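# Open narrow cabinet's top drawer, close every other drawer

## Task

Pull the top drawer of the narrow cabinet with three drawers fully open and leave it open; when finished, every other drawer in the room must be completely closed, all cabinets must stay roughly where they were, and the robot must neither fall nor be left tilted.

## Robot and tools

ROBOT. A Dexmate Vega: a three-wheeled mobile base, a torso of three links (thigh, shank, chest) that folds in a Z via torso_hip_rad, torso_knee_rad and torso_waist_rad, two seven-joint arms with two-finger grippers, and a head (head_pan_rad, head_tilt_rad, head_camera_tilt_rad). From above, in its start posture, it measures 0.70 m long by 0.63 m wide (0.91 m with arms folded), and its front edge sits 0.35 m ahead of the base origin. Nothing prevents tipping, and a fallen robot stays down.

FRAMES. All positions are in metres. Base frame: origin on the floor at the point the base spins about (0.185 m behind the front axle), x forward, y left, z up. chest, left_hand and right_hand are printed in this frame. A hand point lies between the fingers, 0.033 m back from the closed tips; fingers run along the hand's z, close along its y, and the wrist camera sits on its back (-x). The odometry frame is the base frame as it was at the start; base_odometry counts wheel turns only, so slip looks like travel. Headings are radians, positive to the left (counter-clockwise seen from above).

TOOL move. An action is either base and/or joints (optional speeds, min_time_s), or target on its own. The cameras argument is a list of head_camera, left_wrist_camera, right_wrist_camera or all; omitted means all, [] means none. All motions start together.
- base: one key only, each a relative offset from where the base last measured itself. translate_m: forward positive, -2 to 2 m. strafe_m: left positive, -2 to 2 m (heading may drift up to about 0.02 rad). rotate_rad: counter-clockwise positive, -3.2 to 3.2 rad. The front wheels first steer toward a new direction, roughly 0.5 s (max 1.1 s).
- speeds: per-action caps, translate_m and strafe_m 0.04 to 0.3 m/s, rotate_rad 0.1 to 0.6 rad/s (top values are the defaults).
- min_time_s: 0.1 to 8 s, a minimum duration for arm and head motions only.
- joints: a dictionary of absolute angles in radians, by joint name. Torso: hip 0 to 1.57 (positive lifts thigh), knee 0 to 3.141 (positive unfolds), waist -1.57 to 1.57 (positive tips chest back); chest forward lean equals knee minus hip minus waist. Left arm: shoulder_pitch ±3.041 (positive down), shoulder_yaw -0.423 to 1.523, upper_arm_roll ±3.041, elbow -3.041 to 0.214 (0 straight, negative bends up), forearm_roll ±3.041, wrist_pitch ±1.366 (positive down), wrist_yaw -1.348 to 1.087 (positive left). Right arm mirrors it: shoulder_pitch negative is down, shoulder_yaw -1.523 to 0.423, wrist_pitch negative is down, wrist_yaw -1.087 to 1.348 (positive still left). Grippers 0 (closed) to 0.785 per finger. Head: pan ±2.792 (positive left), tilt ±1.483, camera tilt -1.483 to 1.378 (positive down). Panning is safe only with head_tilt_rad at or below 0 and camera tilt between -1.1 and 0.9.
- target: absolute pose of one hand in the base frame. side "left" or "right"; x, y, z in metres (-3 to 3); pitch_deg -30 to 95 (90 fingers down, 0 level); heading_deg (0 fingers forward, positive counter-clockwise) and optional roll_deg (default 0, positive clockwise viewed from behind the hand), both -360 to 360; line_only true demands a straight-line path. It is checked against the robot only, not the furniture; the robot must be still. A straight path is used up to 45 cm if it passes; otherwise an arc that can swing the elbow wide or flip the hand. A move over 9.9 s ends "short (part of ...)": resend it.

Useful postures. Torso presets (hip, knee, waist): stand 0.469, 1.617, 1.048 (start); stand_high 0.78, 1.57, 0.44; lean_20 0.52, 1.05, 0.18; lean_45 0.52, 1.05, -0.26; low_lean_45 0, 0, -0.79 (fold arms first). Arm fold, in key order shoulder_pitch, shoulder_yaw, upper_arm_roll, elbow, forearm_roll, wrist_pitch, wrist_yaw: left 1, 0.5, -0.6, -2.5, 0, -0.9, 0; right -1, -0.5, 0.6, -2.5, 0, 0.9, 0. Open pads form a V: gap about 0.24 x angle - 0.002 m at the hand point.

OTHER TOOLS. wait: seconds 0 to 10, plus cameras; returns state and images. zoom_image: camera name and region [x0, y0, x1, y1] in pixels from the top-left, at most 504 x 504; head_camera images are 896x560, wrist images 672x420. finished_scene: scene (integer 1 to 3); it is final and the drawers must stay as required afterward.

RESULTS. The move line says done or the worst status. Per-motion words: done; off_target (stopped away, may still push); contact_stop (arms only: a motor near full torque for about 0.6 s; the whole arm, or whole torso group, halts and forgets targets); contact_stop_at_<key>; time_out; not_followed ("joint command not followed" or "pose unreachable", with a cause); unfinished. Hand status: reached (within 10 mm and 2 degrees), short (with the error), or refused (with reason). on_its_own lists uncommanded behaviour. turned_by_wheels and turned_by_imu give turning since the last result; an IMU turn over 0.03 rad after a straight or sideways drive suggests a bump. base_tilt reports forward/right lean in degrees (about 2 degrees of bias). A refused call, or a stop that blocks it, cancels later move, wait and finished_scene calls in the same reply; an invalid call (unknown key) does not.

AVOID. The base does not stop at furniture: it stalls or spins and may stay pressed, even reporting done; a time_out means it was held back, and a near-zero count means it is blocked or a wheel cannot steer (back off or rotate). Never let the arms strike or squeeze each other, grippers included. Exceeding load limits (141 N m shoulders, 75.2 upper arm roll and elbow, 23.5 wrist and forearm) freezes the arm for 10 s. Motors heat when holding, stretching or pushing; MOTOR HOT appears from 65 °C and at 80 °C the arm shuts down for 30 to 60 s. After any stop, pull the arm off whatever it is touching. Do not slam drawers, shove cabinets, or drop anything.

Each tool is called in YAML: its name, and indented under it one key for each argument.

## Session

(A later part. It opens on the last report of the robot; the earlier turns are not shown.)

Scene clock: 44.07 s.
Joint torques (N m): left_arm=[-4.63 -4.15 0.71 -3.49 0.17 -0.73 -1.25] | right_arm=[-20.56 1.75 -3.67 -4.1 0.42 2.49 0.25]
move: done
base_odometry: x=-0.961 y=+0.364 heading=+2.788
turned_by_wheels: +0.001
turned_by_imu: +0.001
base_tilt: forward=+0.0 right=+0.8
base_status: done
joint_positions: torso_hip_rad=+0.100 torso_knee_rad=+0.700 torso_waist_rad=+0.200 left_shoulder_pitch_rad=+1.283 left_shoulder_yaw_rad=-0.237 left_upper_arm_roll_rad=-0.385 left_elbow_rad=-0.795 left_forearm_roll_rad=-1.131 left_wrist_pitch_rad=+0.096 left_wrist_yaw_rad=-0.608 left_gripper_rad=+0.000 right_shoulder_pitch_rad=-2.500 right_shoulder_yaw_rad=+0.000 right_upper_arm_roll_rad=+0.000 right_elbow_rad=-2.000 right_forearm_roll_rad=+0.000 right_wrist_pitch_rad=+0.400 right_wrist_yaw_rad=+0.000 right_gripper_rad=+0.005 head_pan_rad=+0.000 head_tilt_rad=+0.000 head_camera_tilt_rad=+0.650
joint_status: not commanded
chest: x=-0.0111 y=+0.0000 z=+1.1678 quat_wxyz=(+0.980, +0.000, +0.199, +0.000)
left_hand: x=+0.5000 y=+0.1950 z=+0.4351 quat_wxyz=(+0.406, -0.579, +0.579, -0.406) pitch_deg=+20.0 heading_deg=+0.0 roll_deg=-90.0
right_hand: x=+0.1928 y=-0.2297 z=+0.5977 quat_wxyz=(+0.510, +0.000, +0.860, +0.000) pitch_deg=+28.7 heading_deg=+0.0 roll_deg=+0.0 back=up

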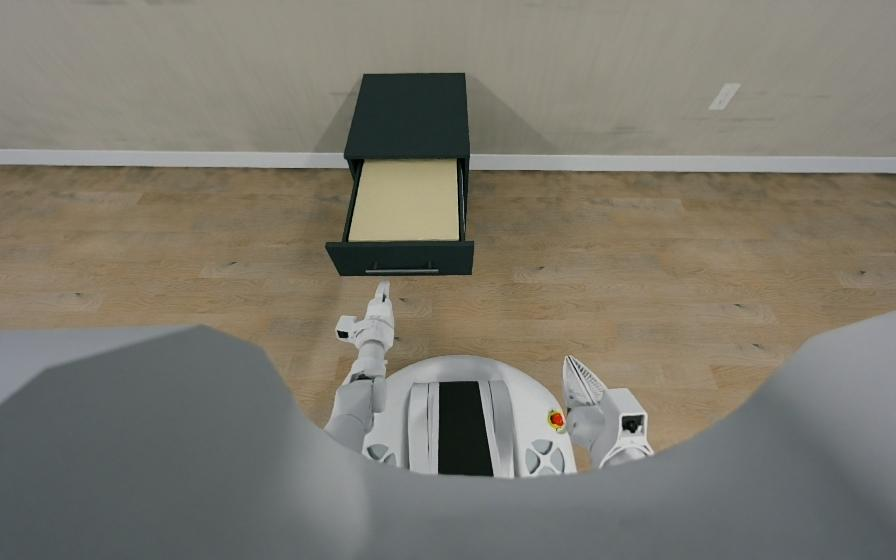

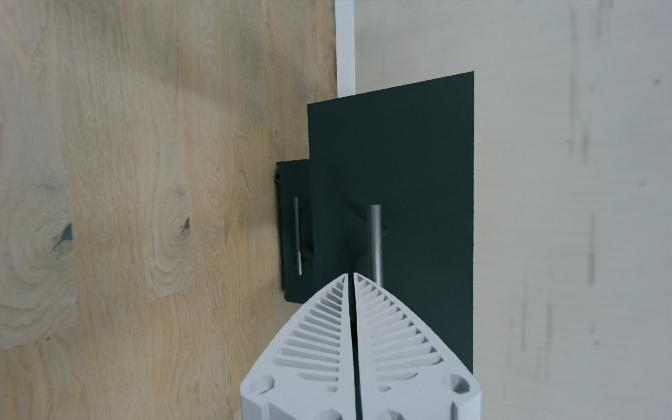

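move:
  base: {"translate_m": -0.1}
  joints: {"head_pan_rad": 2.5, "head_camera_tilt_rad": 0.4}
  cameras: ["head_camera", "left_wrist_camera"]

zoom_image:
  camera: "left_wrist_camera"
  region: [220, 60, 500, 300]

Scene clock: 47.23 s.
Joint torques (N m): left_arm=[-7.15 -3.62 0.13 -3.5 0.25 -0.22 -1.08] | right_arm=[-21.59 0.29 -3.73 -5.5 0.36 2.48 0.17]
move: done
base_odometry: x=-0.867 y=+0.330 heading=+2.789
turned_by_wheels: +0.001
turned_by_imu: +0.001
base_tilt: forward=+0.1 right=+0.7
base_status: done
joint_positions: torso_hip_rad=+0.100 torso_knee_rad=+0.700 torso_waist_rad=+0.200 left_shoulder_pitch_rad=+1.283 left_shoulder_yaw_rad=-0.237 left_upper_arm_roll_rad=-0.385 left_elbow_rad=-0.795 left_forearm_roll_rad=-1.131 left_wrist_pitch_rad=+0.096 left_wrist_yaw_rad=-0.608 left_gripper_rad=+0.000 right_shoulder_pitch_rad=-2.500 right_shoulder_yaw_rad=+0.000 right_upper_arm_roll_rad=+0.000 right_elbow_rad=-2.000 right_forearm_roll_rad=+0.000 right_wrist_pitch_rad=+0.400 right_wrist_yaw_rad=+0.000 right_gripper_rad=+0.005 head_pan_rad=+2.500 head_tilt_rad=+0.000 head_camera_tilt_rad=+0.400
joint_status: all done
chest: x=-0.0111 y=+0.0000 z=+1.1678 quat_wxyz=(+0.980, +0.000, +0.199, +0.000)
left_hand: x=+0.5000 y=+0.1950 z=+0.4351 quat_wxyz=(+0.406, -0.579, +0.579, -0.406) pitch_deg=+20.0 heading_deg=+0.0 roll_deg=-90.0
right_hand: x=+0.1928 y=-0.2297 z=+0.5977 quat_wxyz=(+0.510, +0.000, +0.860, +0.000) pitch_deg=+28.7 heading_deg=+0.0 roll_deg=+0.0 back=up

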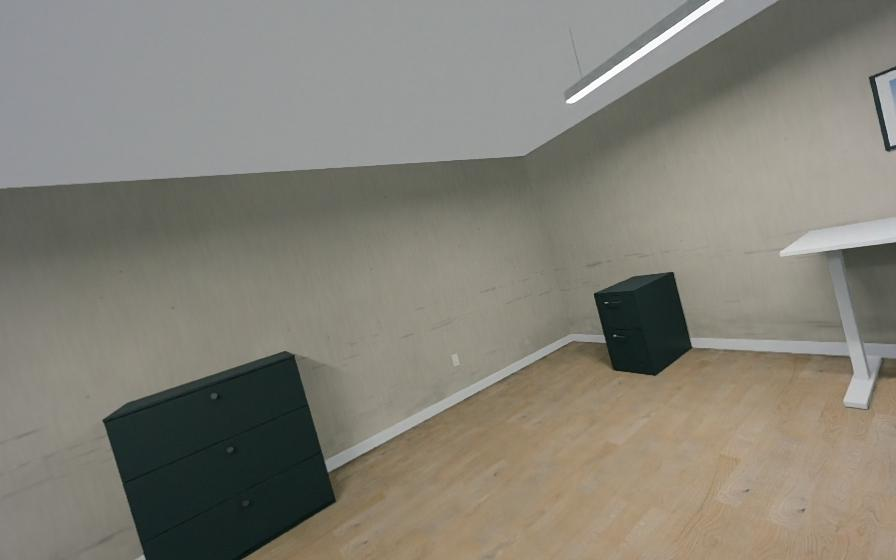

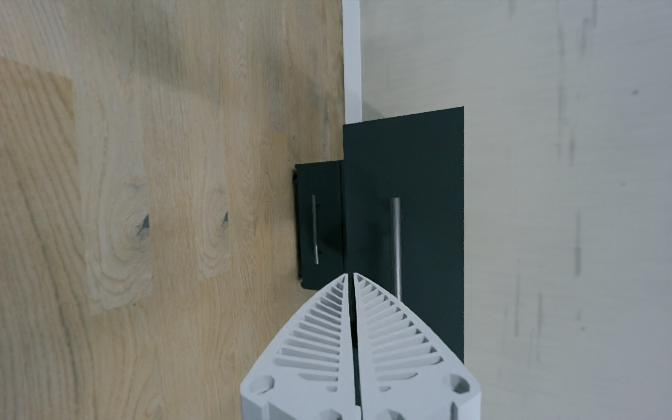

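Scaled by 1.800 (camera's finer frame: 960x600).

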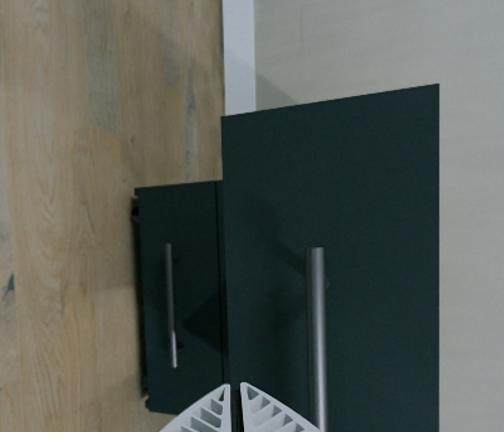

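finished_scene:
  scene: 2

The scene is finished: the task was done.


## Next scene

The same job, from a new start.

move:
  joints: {"head_camera_tilt_rad": 0.3}
  cameras: ["head_camera"]

Scene clock: 0.87 s.
Joint torques (N m): left_arm=[4.97 -0.13 -1.4 -2.9 -0.06 -2.81 -0.13] | right_arm=[-3.86 -1.15 -0.03 -2.69 -0.07 2.43 -0.05]
Motor temperatures (°C): left_arm=[31 31 31 26 40 35 41] | right_arm=[29 27 32 31 36 36 33]
move: done
base_odometry: x=+0.000 y=+0.000 heading=+0.000
turned_by_wheels: +0.000
turned_by_imu: +0.000
base_tilt: forward=+0.0 right=+0.8
base_status: not commanded
joint_positions: torso_hip_rad=+0.469 torso_knee_rad=+1.617 torso_waist_rad=+1.048 left_shoulder_pitch_rad=+2.199 left_shoulder_yaw_rad=+0.008 left_upper_arm_roll_rad=-0.009 left_elbow_rad=-1.083 left_forearm_roll_rad=+0.016 left_wrist_pitch_rad=-0.484 left_wrist_yaw_rad=+0.004 left_gripper_rad=+0.005 right_shoulder_pitch_rad=-2.209 right_shoulder_yaw_rad=+0.017 right_upper_arm_roll_rad=-0.013 right_elbow_rad=-1.119 right_forearm_roll_rad=-0.015 right_wrist_pitch_rad=+0.484 right_wrist_yaw_rad=-0.019 right_gripper_rad=+0.005 head_pan_rad=+0.000 head_tilt_rad=+0.000 head_camera_tilt_rad=+0.300
joint_status: all done
chest: x=-0.0111 y=+0.0000 z=+1.4155 quat_wxyz=(+0.999, +0.000, +0.050, +0.000)
left_hand: x=+0.1862 y=+0.2374 z=+0.5952 quat_wxyz=(+0.407, +0.009, +0.913, +0.007) pitch_deg=+41.9 heading_deg=+0.4 roll_deg=+1.6 back=up
right_hand: x=+0.1977 y=-0.2171 z=+0.6067 quat_wxyz=(+0.419, +0.002, +0.908, +0.001) pitch_deg=+40.4 heading_deg=+0.0 roll_deg=+0.2 back=up

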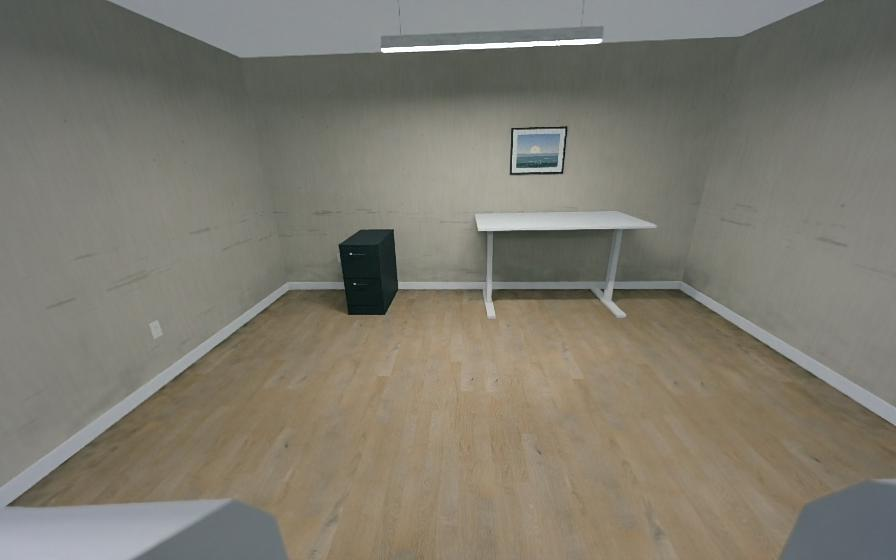

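move:
  joints: {"head_pan_rad": -1.7, "head_camera_tilt_rad": 0.3}
  cameras: ["head_camera"]

Scene clock: 2.87 s.
Joint torques (N m): left_arm=[5.56 -0.26 -1.17 -2.39 -0.21 -2.43 -0.11] | right_arm=[-4.66 -0.31 -0.08 -1.97 0.12 2.88 -0.1]
move: done
base_odometry: x=+0.000 y=+0.000 heading=+0.000
turned_by_wheels: +0.000
turned_by_imu: +0.000
base_tilt: forward=+0.0 right=+0.8
base_status: not commanded
joint_positions: torso_hip_rad=+0.469 torso_knee_rad=+1.617 torso_waist_rad=+1.048 left_shoulder_pitch_rad=+2.199 left_shoulder_yaw_rad=+0.008 left_upper_arm_roll_rad=-0.009 left_elbow_rad=-1.083 left_forearm_roll_rad=+0.016 left_wrist_pitch_rad=-0.484 left_wrist_yaw_rad=+0.004 left_gripper_rad=+0.005 right_shoulder_pitch_rad=-2.209 right_shoulder_yaw_rad=+0.017 right_upper_arm_roll_rad=-0.013 right_elbow_rad=-1.119 right_forearm_roll_rad=-0.015 right_wrist_pitch_rad=+0.484 right_wrist_yaw_rad=-0.019 right_gripper_rad=+0.005 head_pan_rad=-1.700 head_tilt_rad=+0.000 head_camera_tilt_rad=+0.300
joint_status: all done
chest: x=-0.0111 y=+0.0000 z=+1.4155 quat_wxyz=(+0.999, +0.000, +0.050, +0.000)
left_hand: x=+0.1862 y=+0.2374 z=+0.5952 quat_wxyz=(+0.407, +0.009, +0.913, +0.007) pitch_deg=+41.9 heading_deg=+0.4 roll_deg=+1.6 back=up
right_hand: x=+0.1977 y=-0.2171 z=+0.6067 quat_wxyz=(+0.419, +0.002, +0.908, +0.001) pitch_deg=+40.4 heading_deg=+0.0 roll_deg=+0.2 back=up

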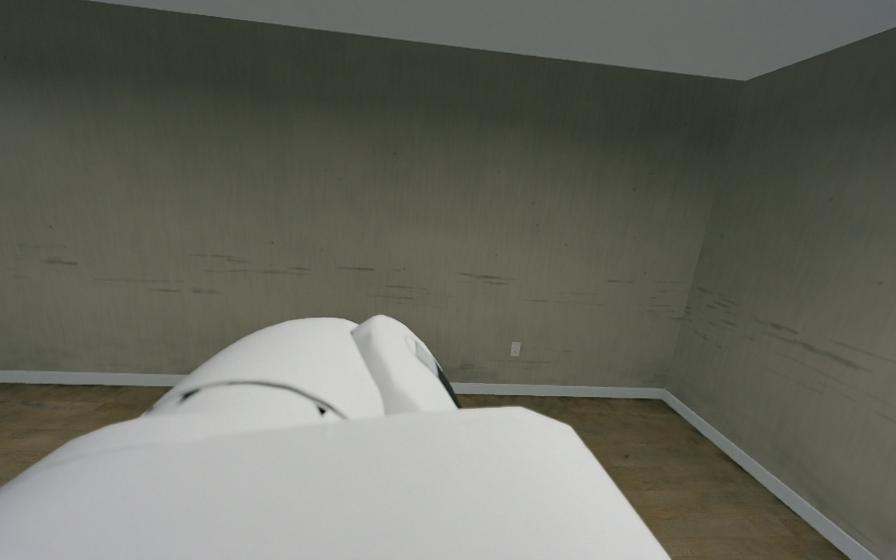

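move:
  base: {"rotate_rad": -1.6}
  joints: {"head_pan_rad": 0.0, "head_camera_tilt_rad": 0.5, "left_shoulder_pitch_rad": 1.283, "left_shoulder_yaw_rad": -0.237, "left_upper_arm_roll_rad": -0.386, "left_elbow_rad": -0.795, "left_forearm_roll_rad": -1.131, "left_wrist_pitch_rad": 0.096, "left_wrist_yaw_rad": -0.608, "left_gripper_rad": 0.3, "right_shoulder_pitch_rad": -2.5, "right_shoulder_yaw_rad": 0, "right_upper_arm_roll_rad": 0, "right_elbow_rad": -2.0, "right_forearm_roll_rad": 0, "right_wrist_pitch_rad": 0.4, "right_wrist_yaw_rad": 0}
  cameras: ["head_camera"]

Scene clock: 9.00 s.
Joint torques (N m): left_arm=[-23.57 -6 -0.7 -4.7 -0.1 -0.16 -1.52] | right_arm=[-15.23 -3.19 4.02 -8.39 0.33 2.9 0.36]
move: done
base_odometry: x=+0.002 y=+0.001 heading=-1.605
turned_by_wheels: -1.605
turned_by_imu: -1.596
base_tilt: forward=+0.0 right=+0.8
base_status: done
joint_positions: torso_hip_rad=+0.469 torso_knee_rad=+1.617 torso_waist_rad=+1.048 left_shoulder_pitch_rad=+1.286 left_shoulder_yaw_rad=-0.236 left_upper_arm_roll_rad=-0.384 left_elbow_rad=-0.796 left_forearm_roll_rad=-1.127 left_wrist_pitch_rad=+0.094 left_wrist_yaw_rad=-0.605 left_gripper_rad=+0.300 right_shoulder_pitch_rad=-2.499 right_shoulder_yaw_rad=+0.000 right_upper_arm_roll_rad=+0.000 right_elbow_rad=-1.999 right_forearm_roll_rad=+0.000 right_wrist_pitch_rad=+0.400 right_wrist_yaw_rad=+0.000 right_gripper_rad=+0.005 head_pan_rad=+0.000 head_tilt_rad=+0.000 head_camera_tilt_rad=+0.500
joint_status: all done
chest: x=-0.0111 y=+0.0000 z=+1.4155 quat_wxyz=(+0.999, +0.000, +0.050, +0.000)
left_hand: x=+0.6924 y=+0.1957 z=+0.8644 quat_wxyz=(+0.488, -0.511, +0.515, -0.485) pitch_deg=+3.0 heading_deg=+0.0 roll_deg=-89.6
right_hand: x=+0.3521 y=-0.2293 z=+0.9309 quat_wxyz=(+0.633, +0.000, +0.774, +0.000) pitch_deg=+11.5 heading_deg=+0.0 roll_deg=+0.0 back=up

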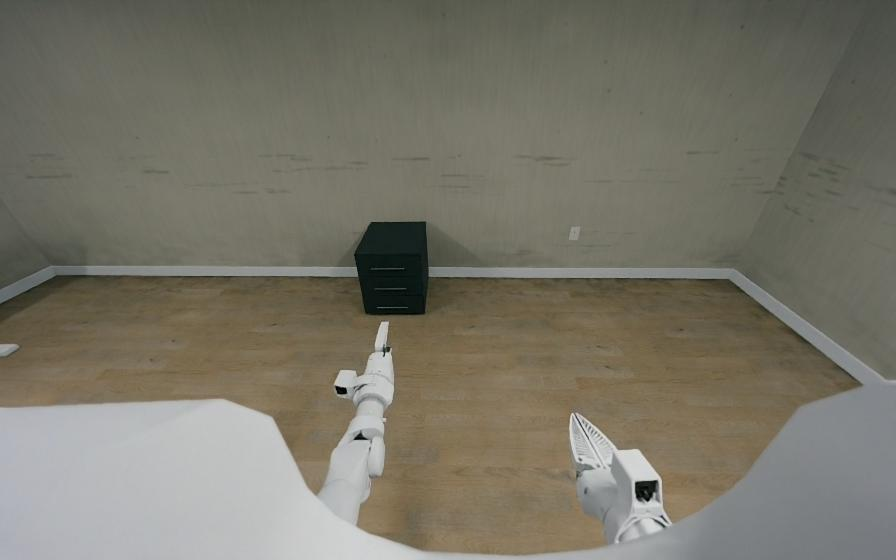

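move:
  base: {"strafe_m": 0.22}
  cameras: []

move:
  base: {"translate_m": 1.12}
  joints: {"torso_hip_rad": 0.1, "torso_knee_rad": 0.7, "torso_waist_rad": 0.2, "head_camera_tilt_rad": 0.65}
  cameras: ["head_camera", "left_wrist_camera"]

Scene clock: 12.70 s.
Joint torques (N m): left_arm=[-23.37 -3.78 -0.39 -5.24 -0.42 -0.4 -1.64] | right_arm=[-14.9 -1.51 3.5 -7.58 0.29 2.97 0.18]
move: done
base_odometry: x=+0.221 y=-0.006 heading=-1.599
turned_by_wheels: +0.006
turned_by_imu: +0.002
base_tilt: forward=+0.1 right=+0.7
base_status: done
joint_positions: torso_hip_rad=+0.469 torso_knee_rad=+1.617 torso_waist_rad=+1.048 left_shoulder_pitch_rad=+1.283 left_shoulder_yaw_rad=-0.237 left_upper_arm_roll_rad=-0.386 left_elbow_rad=-0.795 left_forearm_roll_rad=-1.131 left_wrist_pitch_rad=+0.096 left_wrist_yaw_rad=-0.608 left_gripper_rad=+0.300 right_shoulder_pitch_rad=-2.500 right_shoulder_yaw_rad=+0.000 right_upper_arm_roll_rad=+0.000 right_elbow_rad=-2.000 right_forearm_roll_rad=+0.000 right_wrist_pitch_rad=+0.400 right_wrist_yaw_rad=+0.000 right_gripper_rad=+0.005 head_pan_rad=+0.000 head_tilt_rad=+0.000 head_camera_tilt_rad=+0.500
joint_status: not commanded
chest: x=-0.0111 y=+0.0000 z=+1.4155 quat_wxyz=(+0.999, +0.000, +0.050, +0.000)
left_hand: x=+0.6938 y=+0.1956 z=+0.8667 quat_wxyz=(+0.488, -0.512, +0.512, -0.487) pitch_deg=+2.8 heading_deg=+0.0 roll_deg=-90.0
right_hand: x=+0.3521 y=-0.2293 z=+0.9310 quat_wxyz=(+0.633, +0.000, +0.774, +0.000) pitch_deg=+11.5 heading_deg=+0.0 roll_deg=+0.0 back=up

Scene clock: 18.50 s.
Joint torques (N m): left_arm=[-12.83 -3.06 -0.96 -3.48 -0.26 -0.29 -1.6] | right_arm=[-20.56 -3.16 3.73 -5.26 0.41 2.4 0.11]
move: done
base_odometry: x=+0.190 y=-1.125 heading=-1.600
turned_by_wheels: -0.001
turned_by_imu: -0.004
base_tilt: forward=+0.0 right=+0.7
base_status: done
joint_positions: torso_hip_rad=+0.100 torso_knee_rad=+0.700 torso_waist_rad=+0.200 left_shoulder_pitch_rad=+1.283 left_shoulder_yaw_rad=-0.237 left_upper_arm_roll_rad=-0.386 left_elbow_rad=-0.795 left_forearm_roll_rad=-1.131 left_wrist_pitch_rad=+0.096 left_wrist_yaw_rad=-0.608 left_gripper_rad=+0.300 right_shoulder_pitch_rad=-2.500 right_shoulder_yaw_rad=+0.000 right_upper_arm_roll_rad=+0.000 right_elbow_rad=-2.000 right_forearm_roll_rad=+0.000 right_wrist_pitch_rad=+0.400 right_wrist_yaw_rad=+0.000 right_gripper_rad=+0.005 head_pan_rad=+0.000 head_tilt_rad=+0.000 head_camera_tilt_rad=+0.650
joint_status: all done
chest: x=-0.0110 y=+0.0000 z=+1.1678 quat_wxyz=(+0.980, +0.000, +0.199, +0.000)
left_hand: x=+0.5002 y=+0.1956 z=+0.4352 quat_wxyz=(+0.406, -0.579, +0.579, -0.405) pitch_deg=+20.0 heading_deg=+0.0 roll_deg=-90.0
right_hand: x=+0.1928 y=-0.2293 z=+0.5976 quat_wxyz=(+0.510, +0.000, +0.860, +0.000) pitch_deg=+28.7 heading_deg=+0.0 roll_deg=+0.0 back=up

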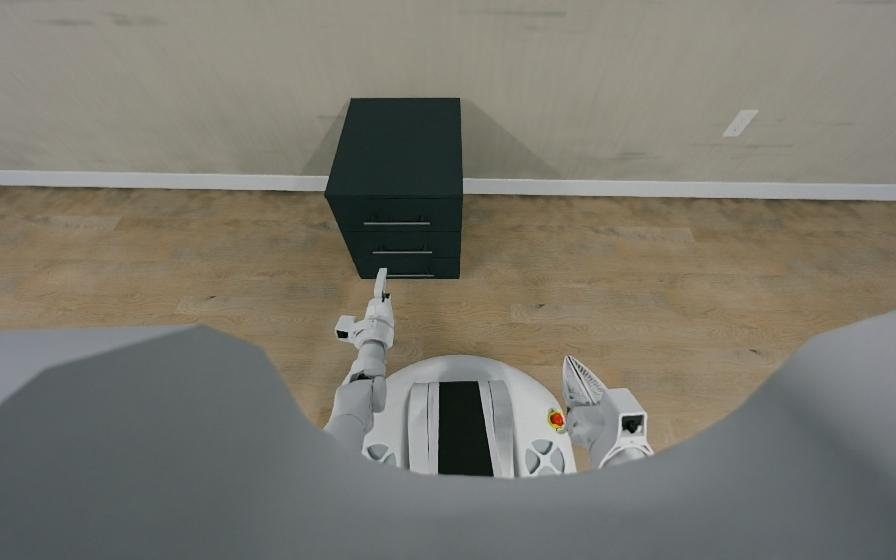

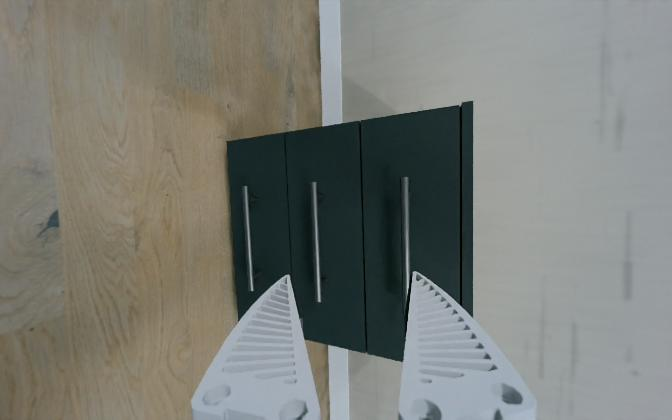

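move:
  base: {"translate_m": 0.21}
  speeds: {"translate_m": 0.15}
  cameras: ["head_camera", "left_wrist_camera"]

Scene clock: 21.80 s.
Joint torques (N m): left_arm=[-12.27 -2.91 -1.29 -4.25 -0.24 -0.64 -1.55] | right_arm=[-20.02 -3.13 3.8 -4.86 0.33 3.17 0.31]
move: done
base_odometry: x=+0.184 y=-1.335 heading=-1.601
turned_by_wheels: -0.001
turned_by_imu: -0.001
base_tilt: forward=+0.0 right=+0.8
base_status: done
joint_positions: torso_hip_rad=+0.100 torso_knee_rad=+0.700 torso_waist_rad=+0.200 left_shoulder_pitch_rad=+1.283 left_shoulder_yaw_rad=-0.237 left_upper_arm_roll_rad=-0.386 left_elbow_rad=-0.795 left_forearm_roll_rad=-1.131 left_wrist_pitch_rad=+0.096 left_wrist_yaw_rad=-0.608 left_gripper_rad=+0.300 right_shoulder_pitch_rad=-2.500 right_shoulder_yaw_rad=+0.000 right_upper_arm_roll_rad=+0.000 right_elbow_rad=-2.000 right_forearm_roll_rad=+0.000 right_wrist_pitch_rad=+0.400 right_wrist_yaw_rad=+0.000 right_gripper_rad=+0.005 head_pan_rad=+0.000 head_tilt_rad=+0.000 head_camera_tilt_rad=+0.650
joint_status: not commanded
chest: x=-0.0110 y=+0.0000 z=+1.1678 quat_wxyz=(+0.980, +0.000, +0.199, +0.000)
left_hand: x=+0.5002 y=+0.1956 z=+0.4352 quat_wxyz=(+0.406, -0.579, +0.579, -0.405) pitch_deg=+20.0 heading_deg=+0.0 roll_deg=-90.0
right_hand: x=+0.1928 y=-0.2293 z=+0.5976 quat_wxyz=(+0.510, +0.000, +0.860, +0.000) pitch_deg=+28.7 heading_deg=+0.0 roll_deg=+0.0 back=up

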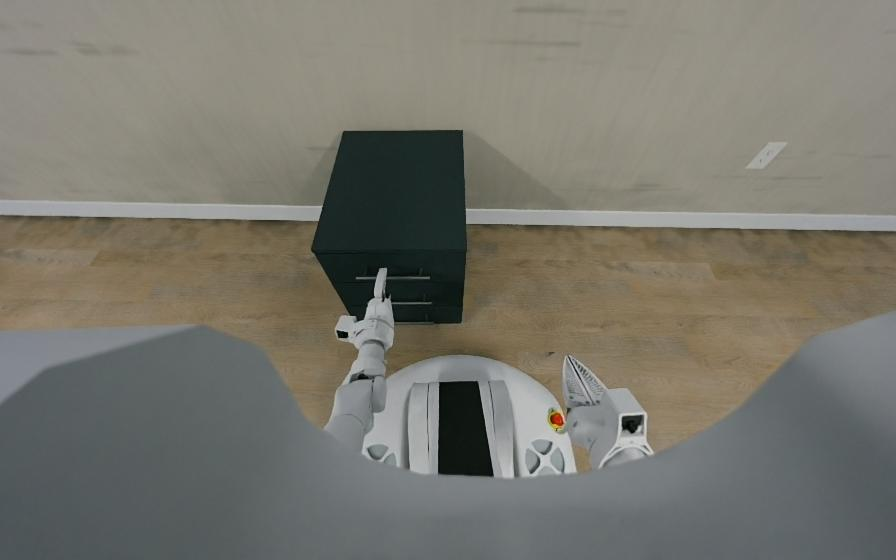

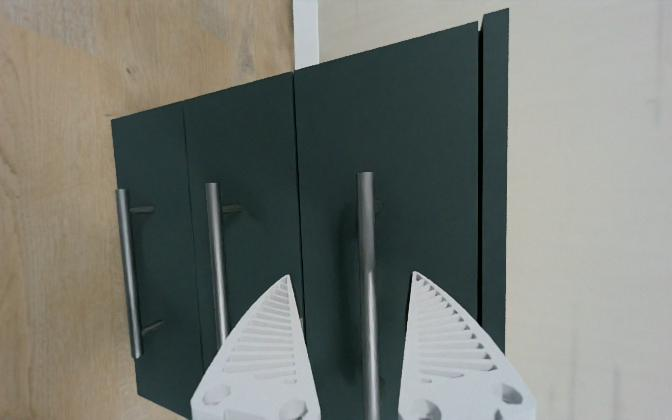

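move:
  base: {"translate_m": 0.01}
  speeds: {"translate_m": 0.06}
  cameras: []

move:
  joints: {"left_gripper_rad": 0.0}
  cameras: ["left_wrist_camera"]

Scene clock: 22.77 s.
Joint torques (N m): left_arm=[-12.2 -4.57 -1.13 -4.69 -0.25 -0.39 -1.41] | right_arm=[-20.02 -2.09 3.82 -5.16 0.24 2.71 -0.01]
move: done
base_odometry: x=+0.184 y=-1.345 heading=-1.601
turned_by_wheels: -0.001
turned_by_imu: -0.001
base_tilt: forward=+0.0 right=+0.7
base_status: done
joint_positions: torso_hip_rad=+0.100 torso_knee_rad=+0.700 torso_waist_rad=+0.200 left_shoulder_pitch_rad=+1.283 left_shoulder_yaw_rad=-0.237 left_upper_arm_roll_rad=-0.386 left_elbow_rad=-0.795 left_forearm_roll_rad=-1.131 left_wrist_pitch_rad=+0.096 left_wrist_yaw_rad=-0.608 left_gripper_rad=+0.300 right_shoulder_pitch_rad=-2.500 right_shoulder_yaw_rad=+0.000 right_upper_arm_roll_rad=+0.000 right_elbow_rad=-2.000 right_forearm_roll_rad=+0.000 right_wrist_pitch_rad=+0.400 right_wrist_yaw_rad=+0.000 right_gripper_rad=+0.005 head_pan_rad=+0.000 head_tilt_rad=+0.000 head_camera_tilt_rad=+0.650
joint_status: not commanded
chest: x=-0.0110 y=+0.0000 z=+1.1678 quat_wxyz=(+0.980, +0.000, +0.199, +0.000)
left_hand: x=+0.5002 y=+0.1956 z=+0.4352 quat_wxyz=(+0.406, -0.579, +0.579, -0.405) pitch_deg=+20.0 heading_deg=+0.0 roll_deg=-90.0
right_hand: x=+0.1928 y=-0.2293 z=+0.5976 quat_wxyz=(+0.510, +0.000, +0.860, +0.000) pitch_deg=+28.7 heading_deg=+0.0 roll_deg=+0.0 back=up

Scene clock: 23.60 s.
Joint torques (N m): left_arm=[-0.94 -2.58 -1.23 0.48 0.2 -0.15 1.76] | right_arm=[-19.76 -2.58 3.62 -4.61 0.31 2.65 0.34]
move: done
base_odometry: x=+0.184 y=-1.345 heading=-1.601
turned_by_wheels: +0.000
turned_by_imu: +0.000
base_tilt: forward=+0.0 right=+0.7
base_status: not commanded
joint_positions: torso_hip_rad=+0.100 torso_knee_rad=+0.700 torso_waist_rad=+0.200 left_shoulder_pitch_rad=+1.283 left_shoulder_yaw_rad=-0.237 left_upper_arm_roll_rad=-0.386 left_elbow_rad=-0.795 left_forearm_roll_rad=-1.131 left_wrist_pitch_rad=+0.096 left_wrist_yaw_rad=-0.609 left_gripper_rad=+0.000 right_shoulder_pitch_rad=-2.500 right_shoulder_yaw_rad=+0.000 right_upper_arm_roll_rad=+0.000 right_elbow_rad=-2.000 right_forearm_roll_rad=+0.000 right_wrist_pitch_rad=+0.400 right_wrist_yaw_rad=+0.000 right_gripper_rad=+0.005 head_pan_rad=+0.000 head_tilt_rad=+0.000 head_camera_tilt_rad=+0.650
joint_status: all done
chest: x=-0.0111 y=+0.0000 z=+1.1678 quat_wxyz=(+0.980, +0.000, +0.199, +0.000)
left_hand: x=+0.5009 y=+0.1957 z=+0.4361 quat_wxyz=(+0.407, -0.579, +0.579, -0.406) pitch_deg=+19.9 heading_deg=+0.1 roll_deg=-89.9
right_hand: x=+0.1928 y=-0.2293 z=+0.5977 quat_wxyz=(+0.510, +0.000, +0.860, +0.000) pitch_deg=+28.7 heading_deg=+0.0 roll_deg=+0.0 back=up

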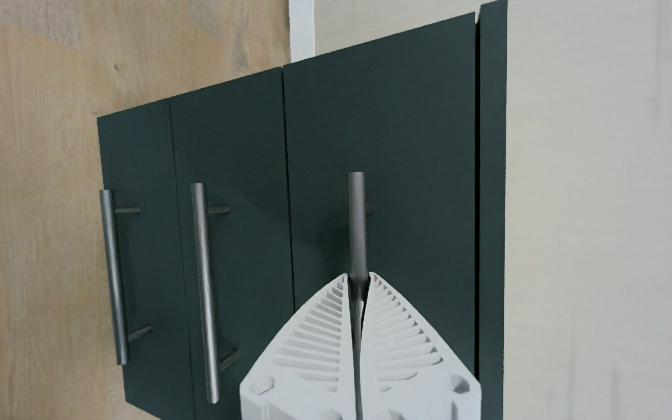

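move:
  base: {"translate_m": -0.33}
  speeds: {"translate_m": 0.12}
  cameras: ["left_wrist_camera"]

move:
  base: {"translate_m": -0.05}
  speeds: {"translate_m": 0.04}
  cameras: ["head_camera", "left_wrist_camera"]

Scene clock: 27.60 s.
Joint torques (N m): left_arm=[0.13 -2.7 -0.66 1 1.61 1.24 1.78] | right_arm=[-19.22 -2.11 3.4 -4.93 0.39 2.23 0.11]
move: done
base_odometry: x=+0.193 y=-1.015 heading=-1.602
turned_by_wheels: -0.001
turned_by_imu: -0.001
base_tilt: forward=+0.0 right=+0.7
base_status: done
joint_positions: torso_hip_rad=+0.100 torso_knee_rad=+0.700 torso_waist_rad=+0.200 left_shoulder_pitch_rad=+1.283 left_shoulder_yaw_rad=-0.237 left_upper_arm_roll_rad=-0.386 left_elbow_rad=-0.795 left_forearm_roll_rad=-1.131 left_wrist_pitch_rad=+0.096 left_wrist_yaw_rad=-0.609 left_gripper_rad=+0.000 right_shoulder_pitch_rad=-2.500 right_shoulder_yaw_rad=+0.000 right_upper_arm_roll_rad=+0.000 right_elbow_rad=-2.000 right_forearm_roll_rad=+0.000 right_wrist_pitch_rad=+0.400 right_wrist_yaw_rad=+0.000 right_gripper_rad=+0.005 head_pan_rad=+0.000 head_tilt_rad=+0.000 head_camera_tilt_rad=+0.650
joint_status: not commanded
chest: x=-0.0113 y=+0.0000 z=+1.1678 quat_wxyz=(+0.980, +0.000, +0.199, +0.000)
left_hand: x=+0.5010 y=+0.1960 z=+0.4363 quat_wxyz=(+0.407, -0.579, +0.579, -0.406) pitch_deg=+19.8 heading_deg=+0.1 roll_deg=-89.9
right_hand: x=+0.1928 y=-0.2293 z=+0.5977 quat_wxyz=(+0.510, +0.000, +0.860, +0.000) pitch_deg=+28.6 heading_deg=+0.0 roll_deg=+0.0 back=up

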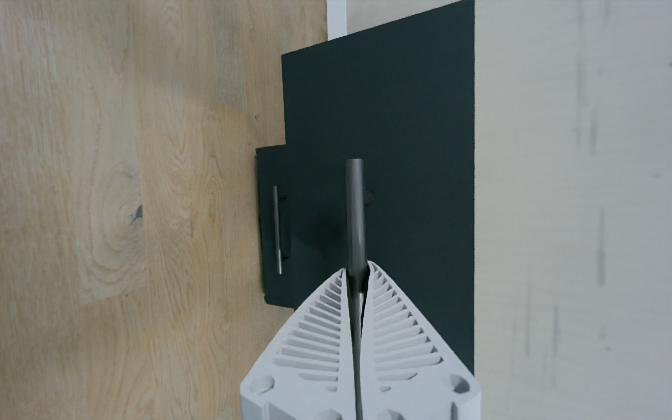

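Scene clock: 29.70 s.
Joint torques (N m): left_arm=[3.12 -3.81 -0.06 3.23 1.18 1.05 1.96] | right_arm=[-19.27 -1.83 3.51 -4.66 0.39 2.16 0.14]
move: done
base_odometry: x=+0.195 y=-0.965 heading=-1.603
turned_by_wheels: -0.001
turned_by_imu: -0.001
base_tilt: forward=+0.0 right=+0.8
base_status: done
joint_positions: torso_hip_rad=+0.100 torso_knee_rad=+0.700 torso_waist_rad=+0.200 left_shoulder_pitch_rad=+1.283 left_shoulder_yaw_rad=-0.237 left_upper_arm_roll_rad=-0.386 left_elbow_rad=-0.796 left_forearm_roll_rad=-1.131 left_wrist_pitch_rad=+0.096 left_wrist_yaw_rad=-0.609 left_gripper_rad=+0.000 right_shoulder_pitch_rad=-2.500 right_shoulder_yaw_rad=+0.000 right_upper_arm_roll_rad=+0.000 right_elbow_rad=-2.000 right_forearm_roll_rad=+0.000 right_wrist_pitch_rad=+0.400 right_wrist_yaw_rad=+0.000 right_gripper_rad=+0.005 head_pan_rad=+0.000 head_tilt_rad=+0.000 head_camera_tilt_rad=+0.650
joint_status: not commanded
chest: x=-0.0112 y=+0.0000 z=+1.1678 quat_wxyz=(+0.980, +0.000, +0.199, +0.000)
left_hand: x=+0.5011 y=+0.1960 z=+0.4364 quat_wxyz=(+0.407, -0.579, +0.578, -0.406) pitch_deg=+19.8 heading_deg=+0.1 roll_deg=-89.9
right_hand: x=+0.1928 y=-0.2293 z=+0.5977 quat_wxyz=(+0.510, +0.000, +0.860, +0.000) pitch_deg=+28.6 heading_deg=+0.0 roll_deg=+0.0 back=up

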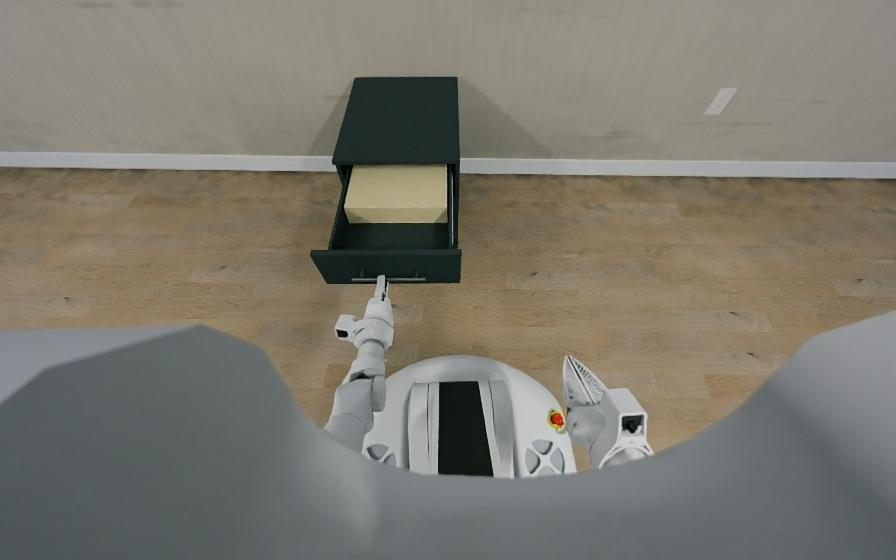

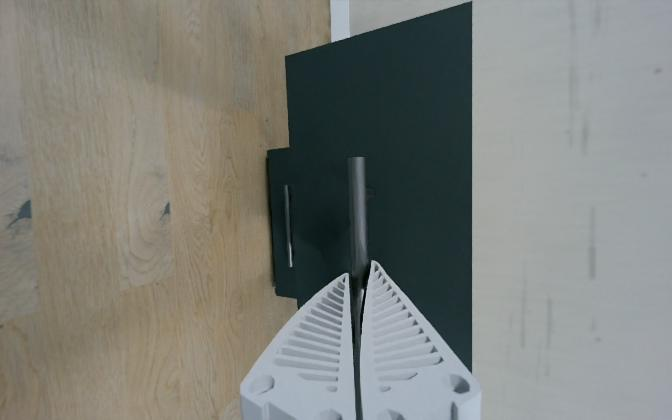

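move:
  base: {"translate_m": -0.04}
  speeds: {"translate_m": 0.04}
  cameras: ["head_camera", "left_wrist_camera"]

Scene clock: 31.87 s.
Joint torques (N m): left_arm=[-6.2 -3.67 0.25 -3.69 0.21 0.06 -0.96] | right_arm=[-20.55 -2.51 3.63 -6.1 0.2 3.14 0.14]
move: done
base_odometry: x=+0.197 y=-0.925 heading=-1.604
turned_by_wheels: -0.001
turned_by_imu: -0.001
base_tilt: forward=+0.0 right=+0.8
base_status: done
joint_positions: torso_hip_rad=+0.100 torso_knee_rad=+0.700 torso_waist_rad=+0.200 left_shoulder_pitch_rad=+1.283 left_shoulder_yaw_rad=-0.237 left_upper_arm_roll_rad=-0.386 left_elbow_rad=-0.795 left_forearm_roll_rad=-1.131 left_wrist_pitch_rad=+0.096 left_wrist_yaw_rad=-0.608 left_gripper_rad=+0.000 right_shoulder_pitch_rad=-2.500 right_shoulder_yaw_rad=+0.000 right_upper_arm_roll_rad=+0.000 right_elbow_rad=-2.000 right_forearm_roll_rad=+0.000 right_wrist_pitch_rad=+0.400 right_wrist_yaw_rad=+0.000 right_gripper_rad=+0.005 head_pan_rad=+0.000 head_tilt_rad=+0.000 head_camera_tilt_rad=+0.650
joint_status: not commanded
chest: x=-0.0111 y=+0.0000 z=+1.1678 quat_wxyz=(+0.980, +0.000, +0.199, +0.000)
left_hand: x=+0.5004 y=+0.1957 z=+0.4354 quat_wxyz=(+0.406, -0.579, +0.579, -0.405) pitch_deg=+20.0 heading_deg=+0.1 roll_deg=-90.0
right_hand: x=+0.1928 y=-0.2293 z=+0.5976 quat_wxyz=(+0.510, +0.000, +0.860, +0.000) pitch_deg=+28.7 heading_deg=+0.0 roll_deg=+0.0 back=up

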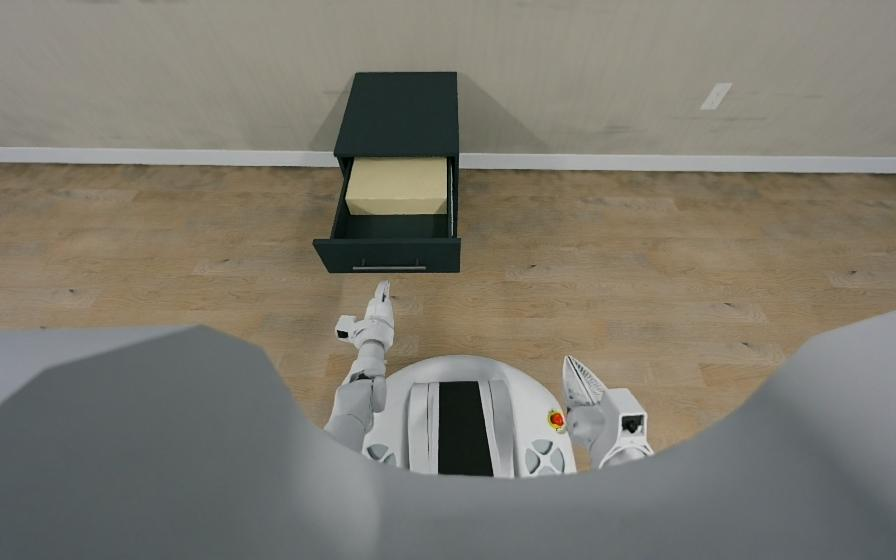

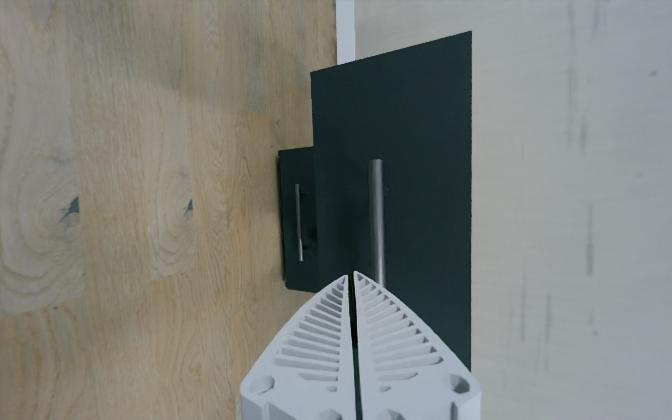

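move:
  joints: {"head_pan_rad": 2.6, "head_camera_tilt_rad": 0.4}
  cameras: ["head_camera"]

Scene clock: 34.57 s.
Joint torques (N m): left_arm=[-4.88 -2.65 -0.55 -5.38 0.17 -0.18 -0.95] | right_arm=[-20 -1.47 3.98 -5.91 0.21 2.76 0.08]
move: done
base_odometry: x=+0.197 y=-0.925 heading=-1.604
turned_by_wheels: +0.000
turned_by_imu: +0.000
base_tilt: forward=+0.0 right=+0.8
base_status: not commanded
joint_positions: torso_hip_rad=+0.100 torso_knee_rad=+0.700 torso_waist_rad=+0.200 left_shoulder_pitch_rad=+1.283 left_shoulder_yaw_rad=-0.237 left_upper_arm_roll_rad=-0.386 left_elbow_rad=-0.795 left_forearm_roll_rad=-1.131 left_wrist_pitch_rad=+0.096 left_wrist_yaw_rad=-0.608 left_gripper_rad=+0.000 right_shoulder_pitch_rad=-2.500 right_shoulder_yaw_rad=+0.000 right_upper_arm_roll_rad=+0.000 right_elbow_rad=-2.000 right_forearm_roll_rad=+0.000 right_wrist_pitch_rad=+0.400 right_wrist_yaw_rad=+0.000 right_gripper_rad=+0.005 head_pan_rad=+2.600 head_tilt_rad=+0.000 head_camera_tilt_rad=+0.400
joint_status: all done
chest: x=-0.0111 y=+0.0000 z=+1.1678 quat_wxyz=(+0.980, +0.000, +0.199, +0.000)
left_hand: x=+0.5004 y=+0.1957 z=+0.4354 quat_wxyz=(+0.406, -0.579, +0.579, -0.405) pitch_deg=+20.0 heading_deg=+0.1 roll_deg=-90.0
right_hand: x=+0.1928 y=-0.2293 z=+0.5976 quat_wxyz=(+0.510, +0.000, +0.860, +0.000) pitch_deg=+28.7 heading_deg=+0.0 roll_deg=+0.0 back=up

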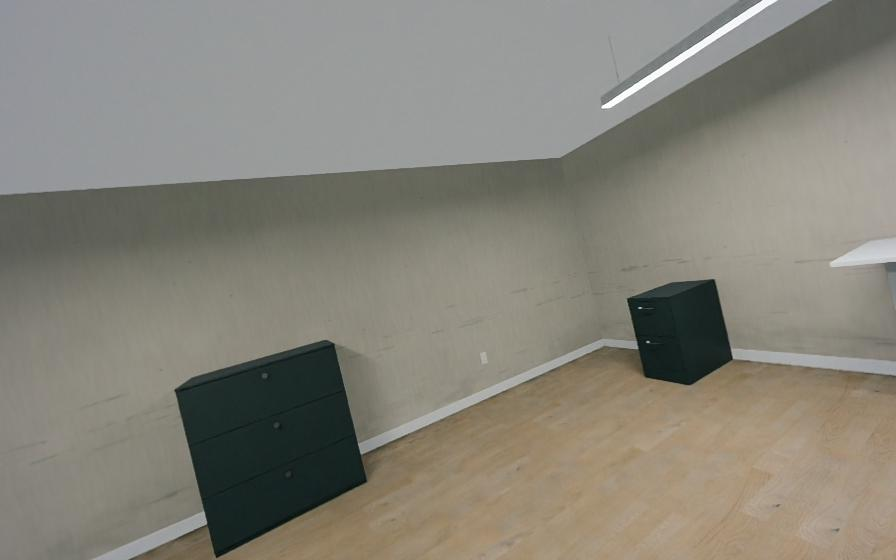

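All the other drawers look shut, and the top drawer is fully open.

finished_scene:
  scene: 3

The scene is finished: the task was done.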